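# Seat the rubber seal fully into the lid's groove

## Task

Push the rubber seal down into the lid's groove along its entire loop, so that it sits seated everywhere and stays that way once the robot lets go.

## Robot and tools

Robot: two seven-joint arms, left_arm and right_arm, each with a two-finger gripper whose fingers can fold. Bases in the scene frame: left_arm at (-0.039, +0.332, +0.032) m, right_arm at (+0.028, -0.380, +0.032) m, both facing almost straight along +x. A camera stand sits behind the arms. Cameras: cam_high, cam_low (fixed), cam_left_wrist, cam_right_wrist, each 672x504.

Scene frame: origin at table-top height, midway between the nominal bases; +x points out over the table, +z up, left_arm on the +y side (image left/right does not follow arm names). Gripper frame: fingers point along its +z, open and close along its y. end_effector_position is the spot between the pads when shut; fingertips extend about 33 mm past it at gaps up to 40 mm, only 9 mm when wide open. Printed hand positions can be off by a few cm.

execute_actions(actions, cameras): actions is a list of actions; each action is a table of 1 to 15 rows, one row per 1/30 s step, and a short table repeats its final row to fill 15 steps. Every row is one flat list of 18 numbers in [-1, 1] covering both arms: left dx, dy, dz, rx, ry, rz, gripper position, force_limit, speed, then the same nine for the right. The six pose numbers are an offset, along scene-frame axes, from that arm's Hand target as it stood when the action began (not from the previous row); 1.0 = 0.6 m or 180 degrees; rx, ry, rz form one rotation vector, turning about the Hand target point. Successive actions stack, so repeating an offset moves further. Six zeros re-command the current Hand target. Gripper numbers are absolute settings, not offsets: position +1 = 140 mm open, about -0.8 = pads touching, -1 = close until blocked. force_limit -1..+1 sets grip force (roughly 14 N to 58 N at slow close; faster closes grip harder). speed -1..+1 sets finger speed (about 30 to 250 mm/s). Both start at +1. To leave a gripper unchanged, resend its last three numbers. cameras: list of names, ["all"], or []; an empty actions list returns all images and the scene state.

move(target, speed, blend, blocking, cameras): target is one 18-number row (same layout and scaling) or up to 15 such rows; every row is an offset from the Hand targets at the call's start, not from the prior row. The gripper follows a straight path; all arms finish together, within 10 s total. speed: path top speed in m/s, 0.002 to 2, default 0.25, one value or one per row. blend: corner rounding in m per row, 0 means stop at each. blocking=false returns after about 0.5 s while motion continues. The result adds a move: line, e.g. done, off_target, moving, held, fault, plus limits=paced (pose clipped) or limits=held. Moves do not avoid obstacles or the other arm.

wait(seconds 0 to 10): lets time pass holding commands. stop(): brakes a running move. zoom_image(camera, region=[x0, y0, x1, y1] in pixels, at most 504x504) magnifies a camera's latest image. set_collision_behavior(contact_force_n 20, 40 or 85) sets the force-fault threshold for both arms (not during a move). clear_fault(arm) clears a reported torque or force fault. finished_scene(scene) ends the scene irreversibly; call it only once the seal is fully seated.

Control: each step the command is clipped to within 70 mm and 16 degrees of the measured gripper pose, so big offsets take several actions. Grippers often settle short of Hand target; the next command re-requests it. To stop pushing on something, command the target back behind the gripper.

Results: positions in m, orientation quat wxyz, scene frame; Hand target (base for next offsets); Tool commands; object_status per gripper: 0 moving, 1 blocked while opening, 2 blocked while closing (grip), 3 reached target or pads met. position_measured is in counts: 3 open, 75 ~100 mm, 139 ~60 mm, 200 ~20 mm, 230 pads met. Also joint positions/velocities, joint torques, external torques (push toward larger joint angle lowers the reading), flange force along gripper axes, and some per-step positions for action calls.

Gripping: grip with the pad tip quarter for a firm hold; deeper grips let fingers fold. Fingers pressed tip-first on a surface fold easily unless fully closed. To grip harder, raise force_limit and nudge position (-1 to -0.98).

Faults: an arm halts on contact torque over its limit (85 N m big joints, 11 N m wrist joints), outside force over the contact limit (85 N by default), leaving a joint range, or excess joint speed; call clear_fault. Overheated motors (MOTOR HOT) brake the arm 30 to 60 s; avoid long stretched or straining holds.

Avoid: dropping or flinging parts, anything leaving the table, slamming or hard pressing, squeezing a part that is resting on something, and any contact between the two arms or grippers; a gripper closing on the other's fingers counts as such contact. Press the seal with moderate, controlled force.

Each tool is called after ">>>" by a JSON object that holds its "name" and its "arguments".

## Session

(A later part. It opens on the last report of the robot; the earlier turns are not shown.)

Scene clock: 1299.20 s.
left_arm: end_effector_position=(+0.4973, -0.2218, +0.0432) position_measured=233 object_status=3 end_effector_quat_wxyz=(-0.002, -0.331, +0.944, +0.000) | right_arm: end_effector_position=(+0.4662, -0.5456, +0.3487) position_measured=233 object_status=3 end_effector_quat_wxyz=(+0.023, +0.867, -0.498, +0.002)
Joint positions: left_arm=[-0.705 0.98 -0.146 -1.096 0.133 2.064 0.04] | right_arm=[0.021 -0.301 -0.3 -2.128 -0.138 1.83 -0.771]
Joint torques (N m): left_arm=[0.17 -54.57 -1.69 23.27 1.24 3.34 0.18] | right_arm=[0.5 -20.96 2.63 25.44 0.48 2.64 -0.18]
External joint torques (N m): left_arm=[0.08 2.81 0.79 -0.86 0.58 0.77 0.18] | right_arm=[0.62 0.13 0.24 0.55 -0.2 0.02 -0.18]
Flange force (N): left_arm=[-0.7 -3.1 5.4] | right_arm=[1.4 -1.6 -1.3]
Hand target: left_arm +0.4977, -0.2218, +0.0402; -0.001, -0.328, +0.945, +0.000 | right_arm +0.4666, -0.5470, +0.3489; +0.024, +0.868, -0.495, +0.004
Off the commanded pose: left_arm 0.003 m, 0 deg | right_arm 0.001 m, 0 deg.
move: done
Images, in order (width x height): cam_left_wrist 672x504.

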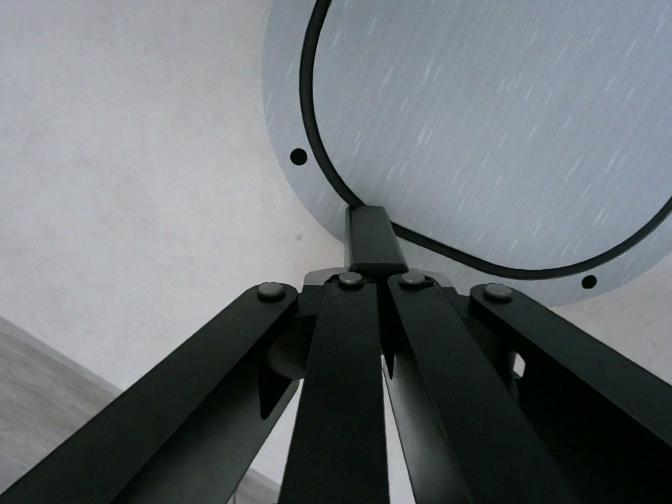

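>>> {"name": "move", "arguments": {"target": [[0,0,0.033,0,0,0,-1,-1,0,0,0,0,0,0,0,-1,-1,0],[-0.010,0.031,0.033,0,0,0,-1,-1,0,0,0,0,0,0,0,-1,-1,0],[-0.010,0.031,0,0,0,0,-1,-1,0,0,0,0,0,0,0,-1,-1,0]], "speed": [0.05,0.06,0.03], "cameras": ["cam_left_wrist"]}}

>>> {"name": "move", "arguments": {"target": [[0,0,0.033,0,0,0,-1,-1,0,0,0,0,0,0,0,-1,-1,0],[-0.008,0.035,0.033,0,0,0,-1,-1,0,0,0,0,0,0,0,-1,-1,0],[-0.008,0.035,0,0,0,0,-1,-1,0,0,0,0,0,0,0,-1,-1,0]], "speed": [0.05,0.06,0.03], "cameras": ["cam_left_wrist"]}}

>>> {"name": "move", "arguments": {"target": [[0,0,0.033,0,0,0,-1,-1,0,0,0,0,0,0,0,-1,-1,0],[-0.0133,0.0317,0.033,0,0,0,-1,-1,0,0,0,0,0,0,0,-1,-1,0],[-0.0133,0.0317,0,0,0,0,-1,-1,0,0,0,0,0,0,0,-1,-1,0]], "speed": [0.05,0.06,0.03], "cameras": ["cam_left_wrist"]}}

Scene clock: 1310.43 s.
left_arm: end_effector_position=(+0.4910, -0.2039, +0.0435) position_measured=233 object_status=3 end_effector_quat_wxyz=(-0.003, -0.331, +0.944, +0.000) | right_arm: end_effector_position=(+0.4662, -0.5456, +0.3487) position_measured=233 object_status=3 end_effector_quat_wxyz=(+0.023, +0.867, -0.498, +0.002)
Joint positions: left_arm=[-0.681 0.901 -0.15 -1.239 0.134 2.128 0.045] | right_arm=[0.021 -0.301 -0.3 -2.128 -0.138 1.83 -0.771]
Joint velocities: left_arm=[-0.001 -0.001 -0.001 -0.001 -0.001 0.004 0.001] | right_arm=[within noise]
Joint torques (N m): left_arm=[0.42 -52.76 -1.57 22.97 1.32 3.22 0.21] | right_arm=[0.49 -20.94 2.68 25.46 0.5 2.65 -0.21]
External joint torques (N m): left_arm=[0.57 2.83 1.25 -0.68 0.7 0.66 0.21] | right_arm=[0.44 0.04 0.09 0.64 -0.19 0.03 -0.21]
Flange force (N): left_arm=[-1.5 -4.1 5.5] | right_arm=[1.6 -1.3 -1.5]
Hand target: left_arm +0.4917, -0.2032, +0.0402; -0.001, -0.328, +0.945, +0.000 | right_arm +0.4666, -0.5470, +0.3489; +0.024, +0.868, -0.495, +0.004
Off the commanded pose: left_arm 0.003 m, 0 deg | right_arm 0.001 m, 0 deg.
move: done
Images, in order (width x height): cam_left_wrist 672x504.

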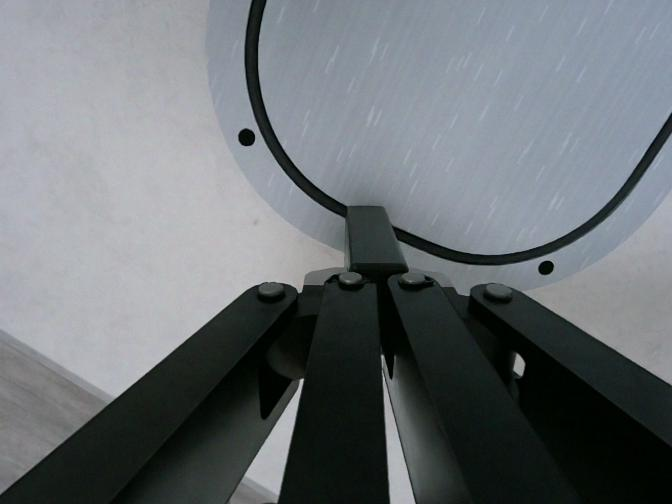

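Scene clock: 1312.97 s.
left_arm: end_effector_position=(+0.4863, -0.1830, +0.0436) position_measured=233 object_status=3 end_effector_quat_wxyz=(-0.002, -0.331, +0.944, +0.000) | right_arm: end_effector_position=(+0.4662, -0.5456, +0.3487) position_measured=233 object_status=3 end_effector_quat_wxyz=(+0.023, +0.867, -0.498, +0.002)
Joint positions: left_arm=[-0.653 0.832 -0.155 -1.364 0.134 2.184 0.055] | right_arm=[0.021 -0.301 -0.3 -2.128 -0.138 1.83 -0.771]
Joint velocities: left_arm=[0 0.001 -0.001 0.001 0 0.004 0.002] | right_arm=[within noise]
Joint torques (N m): left_arm=[0.36 -51 -1.67 22.5 1.38 3.21 0.15] | right_arm=[0.48 -20.95 2.71 25.42 0.49 2.67 -0.24]
External joint torques (N m): left_arm=[0.5 3.17 1.29 -0.83 0.78 0.65 0.15] | right_arm=[0.47 0.08 0.17 0.58 -0.2 0.05 -0.25]
Flange force (N): left_arm=[-1.4 -3.9 6.2] | right_arm=[1.5 -1.3 -1.3]
Hand target: left_arm +0.4869, -0.1822, +0.0402; -0.001, -0.328, +0.945, +0.000 | right_arm +0.4666, -0.5470, +0.3489; +0.024, +0.868, -0.495, +0.004
Off the commanded pose: left_arm 0.004 m, 0 deg | right_arm 0.001 m, 0 deg.
move: off_target (left_arm)
Images, in order (width x height): cam_left_wrist 672x504.

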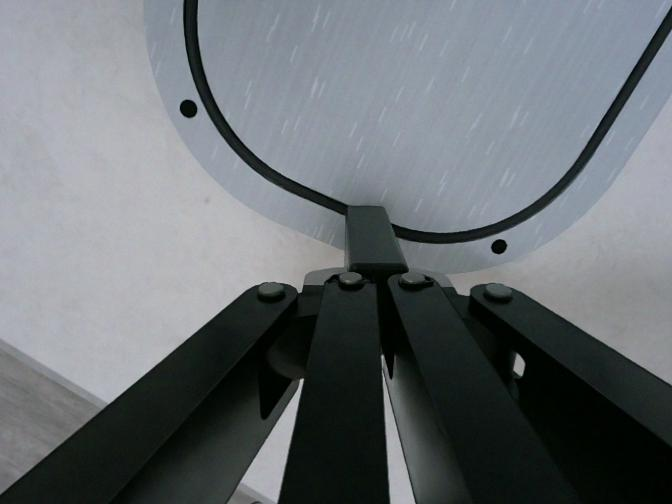

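Scene clock: 1315.43 s.
left_arm: end_effector_position=(+0.4790, -0.1637, +0.0438) position_measured=233 object_status=3 end_effector_quat_wxyz=(-0.002, -0.331, +0.944, +0.000) | right_arm: end_effector_position=(+0.4662, -0.5456, +0.3487) position_measured=233 object_status=3 end_effector_quat_wxyz=(+0.023, +0.867, -0.498, +0.002)
Joint positions: left_arm=[-0.63 0.768 -0.159 -1.48 0.136 2.236 0.061] | right_arm=[0.021 -0.301 -0.3 -2.128 -0.138 1.83 -0.771]
Joint velocities: left_arm=[0 0 0.001 0 0 0.005 0] | right_arm=[within noise]
Joint torques (N m): left_arm=[0.18 -49.3 -2.03 21.93 1.22 3.08 0.12] | right_arm=[0.52 -20.91 2.63 25.45 0.5 2.67 -0.2]
External joint torques (N m): left_arm=[0.33 3.46 1.02 -1.13 0.63 0.5 0.12] | right_arm=[0.54 0.22 0.12 0.54 -0.19 0.04 -0.21]
Flange force (N): left_arm=[-1.1 -3.3 6.6] | right_arm=[1.7 -1.6 -1.2]
Hand target: left_arm +0.4789, -0.1632, +0.0402; -0.001, -0.328, +0.945, +0.000 | right_arm +0.4666, -0.5470, +0.3489; +0.024, +0.868, -0.495, +0.004
Off the commanded pose: left_arm 0.004 m, 0 deg | right_arm 0.001 m, 0 deg.
move: off_target (left_arm)
Images, in order (width x height): cam_left_wrist 672x504.

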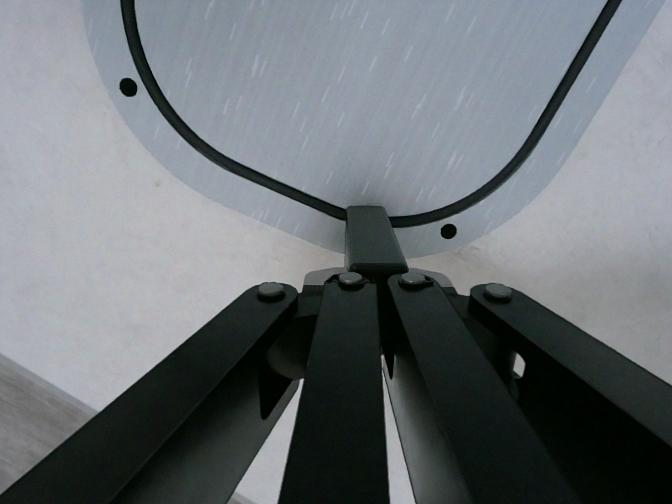

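>>> {"name": "move", "arguments": {"target": [[0,0,0.033,0,0,0,-1,-1,0,0,0,0,0,0,0,-1,-1,0],[-0.0267,0.0217,0.033,0,0,0,-1,-1,0,0,0,0,0,0,0,-1,-1,0],[-0.0267,0.0217,0,0,0,0,-1,-1,0,0,0,0,0,0,0,-1,-1,0]], "speed": [0.05,0.06,0.03], "cameras": ["cam_left_wrist"]}}

>>> {"name": "move", "arguments": {"target": [[0,0,0.033,0,0,0,-1,-1,0,0,0,0,0,0,0,-1,-1,0],[-0.03,0.0127,0.033,0,0,0,-1,-1,0,0,0,0,0,0,0,-1,-1,0],[-0.03,0.0127,0,0,0,0,-1,-1,0,0,0,0,0,0,0,-1,-1,0]], "speed": [0.05,0.06,0.03], "cameras": ["cam_left_wrist"]}}

>>> {"name": "move", "arguments": {"target": [[0,0,0.033,0,0,0,-1,-1,0,0,0,0,0,0,0,-1,-1,0],[-0.036,0.003,0.033,0,0,0,-1,-1,0,0,0,0,0,0,0,-1,-1,0],[-0.036,0.003,0,0,0,0,-1,-1,0,0,0,0,0,0,0,-1,-1,0]], "speed": [0.05,0.06,0.03], "cameras": ["cam_left_wrist"]}}

Scene clock: 1324.20 s.
left_arm: end_effector_position=(+0.4633, -0.1506, +0.0439) position_measured=233 object_status=3 end_effector_quat_wxyz=(-0.001, -0.327, +0.945, +0.000) | right_arm: end_effector_position=(+0.4662, -0.5456, +0.3487) position_measured=233 object_status=3 end_effector_quat_wxyz=(+0.023, +0.867, -0.498, +0.002)
Joint positions: left_arm=[-0.622 0.705 -0.163 -1.593 0.136 2.286 0.062] | right_arm=[0.021 -0.301 -0.3 -2.128 -0.138 1.83 -0.771]
Joint velocities: left_arm=[-0.001 -0.001 -0.001 0 0 0.004 0.002] | right_arm=[within noise]
Joint torques (N m): left_arm=[0.05 -47.27 -1.52 21.45 0.82 3.14 -0.18] | right_arm=[0.48 -20.89 2.7 25.47 0.49 2.67 -0.23]
External joint torques (N m): left_arm=[-0.12 3.52 1.26 -1.11 0.26 0.57 -0.18] | right_arm=[0.47 0.23 0.16 0.53 -0.2 0.04 -0.23]
Flange force (N): left_arm=[-0.2 -3.5 7.1] | right_arm=[1.7 -1.5 -1.2]
Hand target: left_arm +0.4629, -0.1502, +0.0402; -0.001, -0.328, +0.945, +0.000 | right_arm +0.4666, -0.5470, +0.3489; +0.024, +0.868, -0.495, +0.004
Off the commanded pose: left_arm 0.004 m, 0 deg | right_arm 0.001 m, 0 deg.
move: off_target (left_arm)
Images, in order (width x height): cam_left_wrist 672x504.

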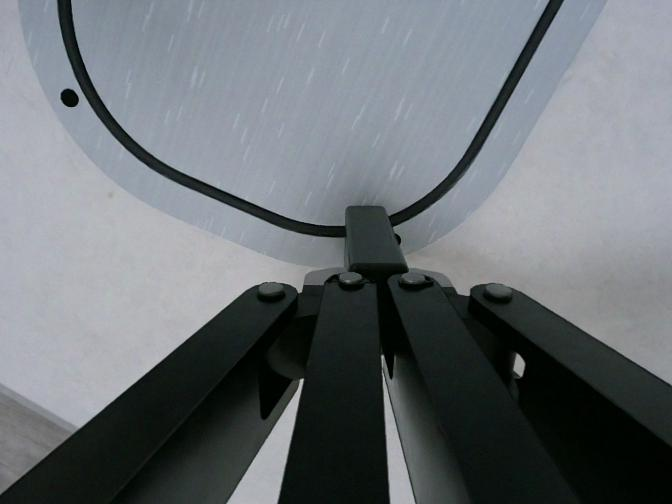

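Scene clock: 1326.67 s.
left_arm: end_effector_position=(+0.4452, -0.1432, +0.0440) position_measured=233 object_status=3 end_effector_quat_wxyz=(-0.001, -0.326, +0.945, +0.000) | right_arm: end_effector_position=(+0.4662, -0.5456, +0.3487) position_measured=233 object_status=3 end_effector_quat_wxyz=(+0.023, +0.867, -0.498, +0.002)
Joint positions: left_arm=[-0.626 0.652 -0.165 -1.685 0.135 2.326 0.051] | right_arm=[0.021 -0.301 -0.3 -2.128 -0.138 1.83 -0.771]
Joint velocities: left_arm=[0 0.002 0.001 0.001 0.001 0.004 -0.001] | right_arm=[within noise]
Joint torques (N m): left_arm=[-0.01 -45.49 -1.55 20.94 0.75 3.17 -0.25] | right_arm=[0.49 -20.95 2.71 25.45 0.5 2.66 -0.17]
External joint torques (N m): left_arm=[0.09 3.73 1.34 -1.23 0.21 0.59 -0.25] | right_arm=[0.51 -0.01 0.2 0.68 -0.18 0.05 -0.17]
Flange force (N): left_arm=[-0.3 -3.2 7.7] | right_arm=[1.4 -1.4 -1.6]
Hand target: left_arm +0.4449, -0.1426, +0.0402; -0.001, -0.328, +0.945, +0.000 | right_arm +0.4666, -0.5470, +0.3489; +0.024, +0.868, -0.495, +0.004
Off the commanded pose: left_arm 0.004 m, 0 deg | right_arm 0.001 m, 0 deg.
move: off_target (left_arm)
Images, in order (width x height): cam_left_wrist 672x504.

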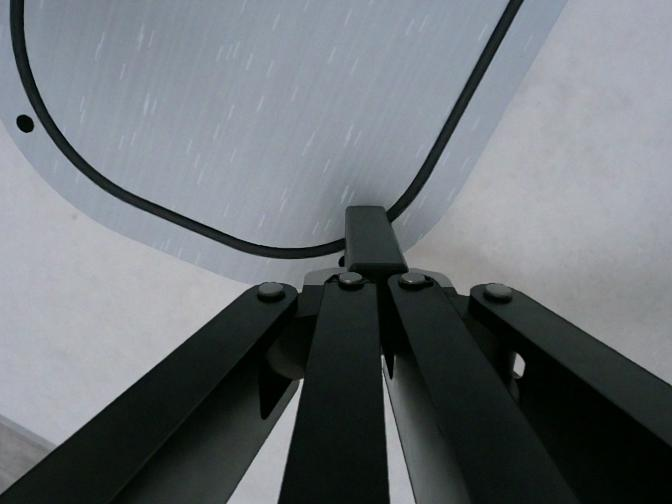

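Scene clock: 1329.17 s.
left_arm: end_effector_position=(+0.4238, -0.1411, +0.0442) position_measured=233 object_status=3 end_effector_quat_wxyz=(-0.001, -0.326, +0.945, +0.000) | right_arm: end_effector_position=(+0.4662, -0.5456, +0.3487) position_measured=233 object_status=3 end_effector_quat_wxyz=(+0.023, +0.867, -0.498, +0.002)
Joint positions: left_arm=[-0.64 0.607 -0.166 -1.764 0.132 2.36 0.03] | right_arm=[0.021 -0.301 -0.3 -2.128 -0.138 1.83 -0.771]
Joint velocities: left_arm=[-0.001 0 0 -0.001 -0.001 0.004 -0.001] | right_arm=[within noise]
Joint torques (N m): left_arm=[0.26 -43.84 -1.51 20.61 0.68 3.2 -0.28] | right_arm=[0.49 -20.91 2.62 25.48 0.48 2.67 -0.23]
External joint torques (N m): left_arm=[0.33 3.85 1.23 -1.16 0.16 0.64 -0.28] | right_arm=[0.57 0.16 0.18 0.63 -0.2 0.06 -0.23]
Flange force (N): left_arm=[-0.6 -3.6 8.2] | right_arm=[1.7 -1.6 -1.4]
Hand target: left_arm +0.4233, -0.1408, +0.0402; -0.001, -0.328, +0.945, +0.000 | right_arm +0.4666, -0.5470, +0.3489; +0.024, +0.868, -0.495, +0.004
Off the commanded pose: left_arm 0.004 m, 0 deg | right_arm 0.001 m, 0 deg.
move: off_target (left_arm)
Images, in order (width x height): cam_left_wrist 672x504.

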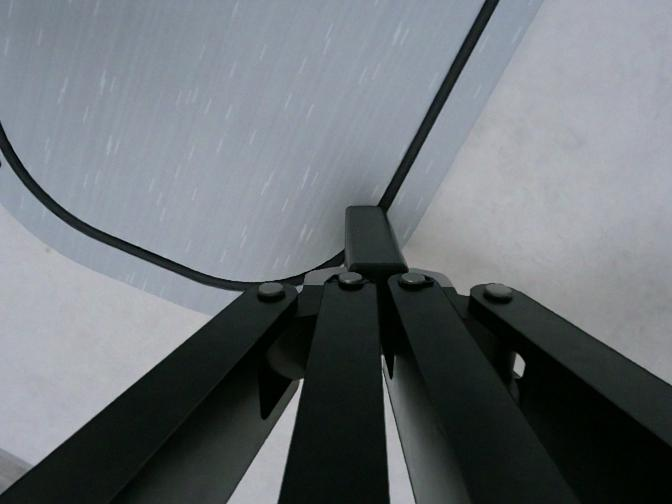

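>>> {"name": "move", "arguments": {"target": [[0,0,0.033,0,0,0,-1,-1,0,0,0,0,0,0,0,-1,-1,0],[-0.036,-0.003,0.033,0,0,0,-1,-1,0,0,0,0,0,0,0,-1,-1,0],[-0.036,-0.003,0,0,0,0,-1,-1,0,0,0,0,0,0,0,-1,-1,0]], "speed": [0.05,0.06,0.03]}}

>>> {"name": "move", "arguments": {"target": [[0,0,0.033,0,0,0,-1,-1,0,0,0,0,0,0,0,-1,-1,0],[-0.1,-0.03,0.35,0,0,0,-1,-1,0,0,0,0,0,0,0,-1,-1,0]], "speed": [0.05,0.15], "cameras": ["all"]}}

>>> {"name": "move", "arguments": {"target": [0.28,-0.12,0.05,0,0,0,-1,-1,0,0,0,0,0,0,0,-1,-1,0], "cameras": ["all"]}}

Scene clock: 1338.47 s.
left_arm: end_effector_position=(+0.4020, -0.1434, +0.0443) position_measured=233 object_status=3 end_effector_quat_wxyz=(-0.001, -0.326, +0.945, +0.000) | right_arm: end_effector_position=(+0.4662, -0.5456, +0.3487) position_measured=233 object_status=3 end_effector_quat_wxyz=(+0.023, +0.867, -0.498, +0.002)
Joint positions: left_arm=[-0.662 0.572 -0.167 -1.826 0.129 2.387 0.004] | right_arm=[0.021 -0.301 -0.3 -2.128 -0.138 1.83 -0.771]
Joint velocities: left_arm=[-0.002 0.001 0.001 0 0.001 0.005 -0.002] | right_arm=[within noise]
Joint torques (N m): left_arm=[0.32 -42.62 -1.18 20.4 0.74 3.19 -0.29] | right_arm=[0.47 -20.91 2.66 25.42 0.49 2.67 -0.2]
External joint torques (N m): left_arm=[0.41 3.96 1.48 -1.11 0.23 0.62 -0.29] | right_arm=[0.46 0.09 0.13 0.61 -0.2 0.05 -0.2]
Flange force (N): left_arm=[-0.7 -4.1 8.7] | right_arm=[1.6 -1.4 -1.4]
Hand target: left_arm +0.4017, -0.1426, +0.0402; -0.001, -0.328, +0.945, +0.000 | right_arm +0.4666, -0.5470, +0.3489; +0.024, +0.868, -0.495, +0.004
Off the commanded pose: left_arm 0.004 m, 0 deg | right_arm 0.001 m, 0 deg.
move: off_target (left_arm)

Scene clock: 1341.37 s.
left_arm: end_effector_position=(+0.3432, -0.1605, +0.2508) position_measured=233 object_status=3 end_effector_quat_wxyz=(+0.001, -0.325, +0.946, -0.001) | right_arm: end_effector_position=(+0.4662, -0.5456, +0.3487) position_measured=233 object_status=3 end_effector_quat_wxyz=(+0.023, +0.867, -0.498, +0.002)
Joint positions: left_arm=[-0.697 0.233 -0.229 -1.772 0.06 2.001 -0.041] | right_arm=[0.021 -0.301 -0.3 -2.128 -0.138 1.83 -0.771]
Joint velocities: left_arm=[-0.001 0 0.001 0 0.001 -0.004 -0.002] | right_arm=[within noise]
Joint torques (N m): left_arm=[0.44 -38.82 -1.14 24.14 0.3 2.39 -0.26] | right_arm=[0.47 -20.93 2.69 25.44 0.49 2.67 -0.2]
External joint torques (N m): left_arm=[0.44 0.8 0.39 -0.46 -0.39 -0.21 -0.26] | right_arm=[0.45 0.04 0.15 0.62 -0.19 0.05 -0.2]
Flange force (N): left_arm=[-0.3 -0.5 0.8] | right_arm=[1.5 -1.3 -1.4]
Hand target: left_arm +0.3417, -0.1606, +0.2502; -0.001, -0.328, +0.945, +0.000 | right_arm +0.4666, -0.5470, +0.3489; +0.024, +0.868, -0.495, +0.004
Off the commanded pose: left_arm 0.002 m, 0 deg | right_arm 0.001 m, 0 deg.
move: done

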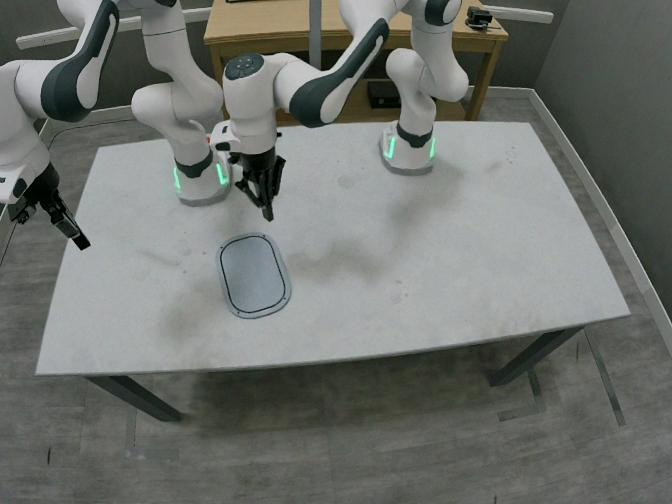

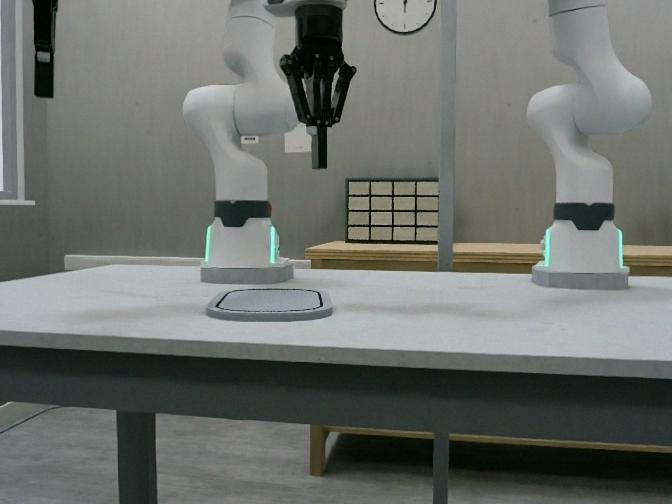

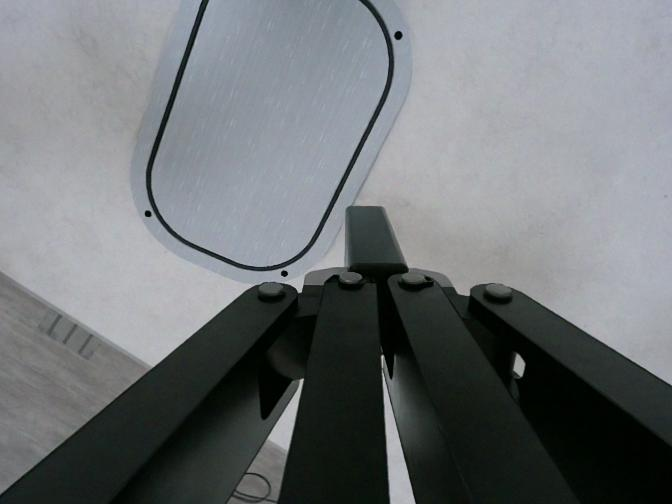

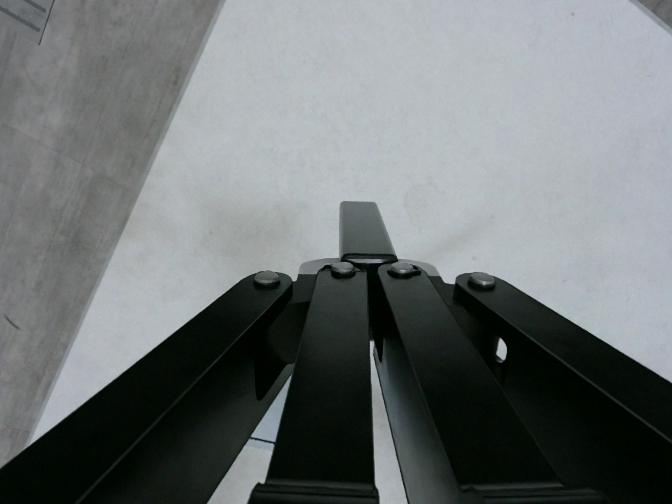

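Scene clock: 1343.37 s.
left_arm: end_effector_position=(+0.5097, -0.2322, +0.2808) position_measured=233 object_status=3 end_effector_quat_wxyz=(+0.010, -0.331, +0.943, -0.026) | right_arm: end_effector_position=(+0.4662, -0.5456, +0.3487) position_measured=233 object_status=3 end_effector_quat_wxyz=(+0.023, +0.867, -0.498, +0.002)
Joint positions: left_arm=[-0.743 0.974 -0.161 -0.503 0.132 1.528 0.069] | right_arm=[0.021 -0.301 -0.3 -2.128 -0.138 1.83 -0.771]
Joint velocities: left_arm=[0.001 -0.001 0 -0.002 0 -0.004 0.004] | right_arm=[within noise]
Joint torques (N m): left_arm=[-0.06 -55.2 -0.41 23.38 0.9 2.6 0.19] | right_arm=[0.48 -20.87 2.66 25.42 0.48 2.66 -0.18]
External joint torques (N m): left_arm=[-0.25 1.03 0.7 0.28 0.15 -0.09 0.2] | right_arm=[0.42 0.07 0.07 0.62 -0.21 0.05 -0.19]
Flange force (N): left_arm=[0.0 0.0 0.0] | right_arm=[1.6 -1.3 -1.4]
Hand target: left_arm +0.5097, -0.2326, +0.2802; -0.001, -0.328, +0.945, +0.000 | right_arm +0.4666, -0.5470, +0.3489; +0.024, +0.868, -0.495, +0.004
Off the commanded pose: left_arm 0.001 m, 3 deg | right_arm 0.001 m, 0 deg.
elbow stopped short (left arm): the move would have taken joint 4 (elbow) straighter than the controller allows.
move: off_target (left_arm)

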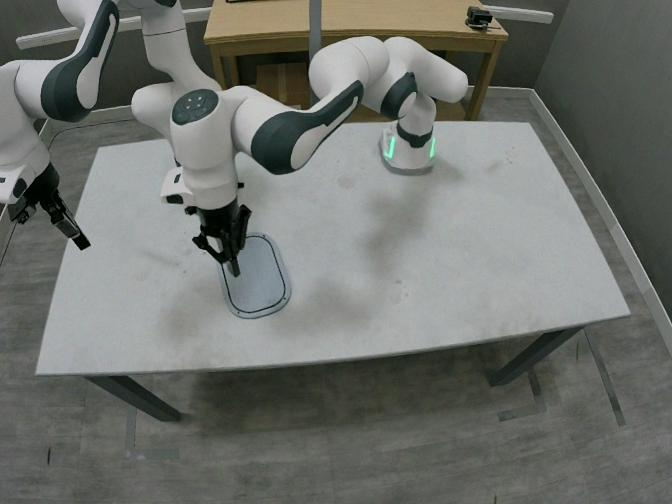

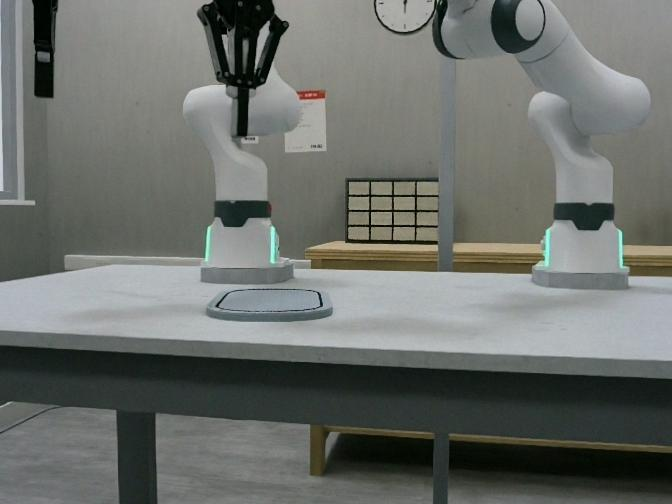

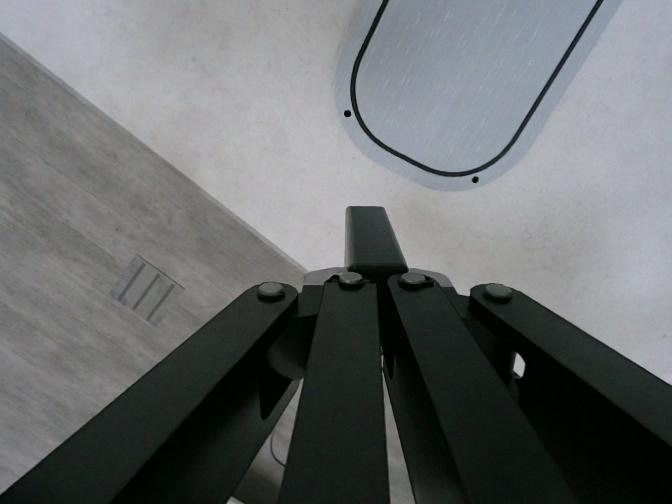

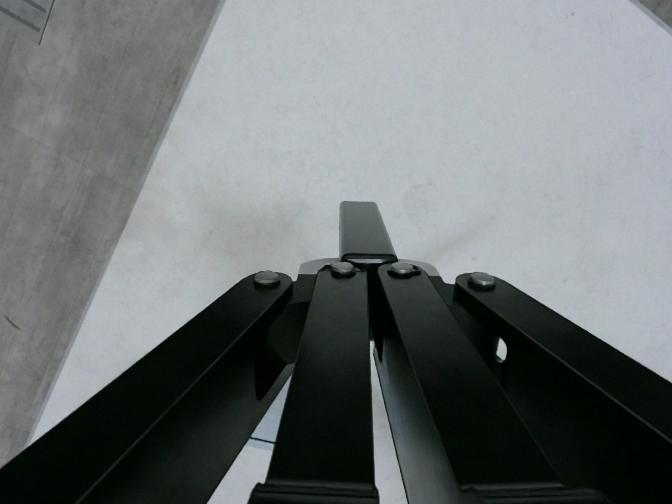

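>>> {"name": "zoom_image", "arguments": {"camera": "cam_low", "region": [195, 270, 345, 330]}}

>>> {"name": "zoom_image", "arguments": {"camera": "cam_high", "region": [205, 225, 305, 325]}}

Scaled by 3.360 from the camera's 672x504 image, which has a finer 960x720 frame.

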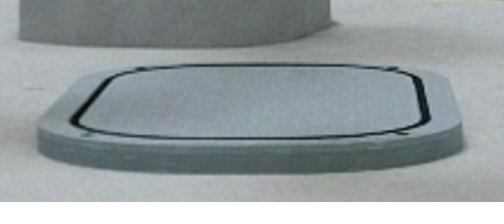

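Scaled by 5.040 from the camera's 672x504 image, which has a finer 960x720 frame.

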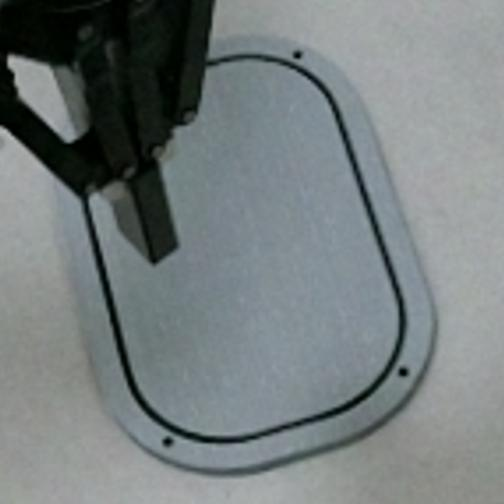

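>>> {"name": "finished_scene", "arguments": {"scene": 2}}

The scene is finished: the task was done.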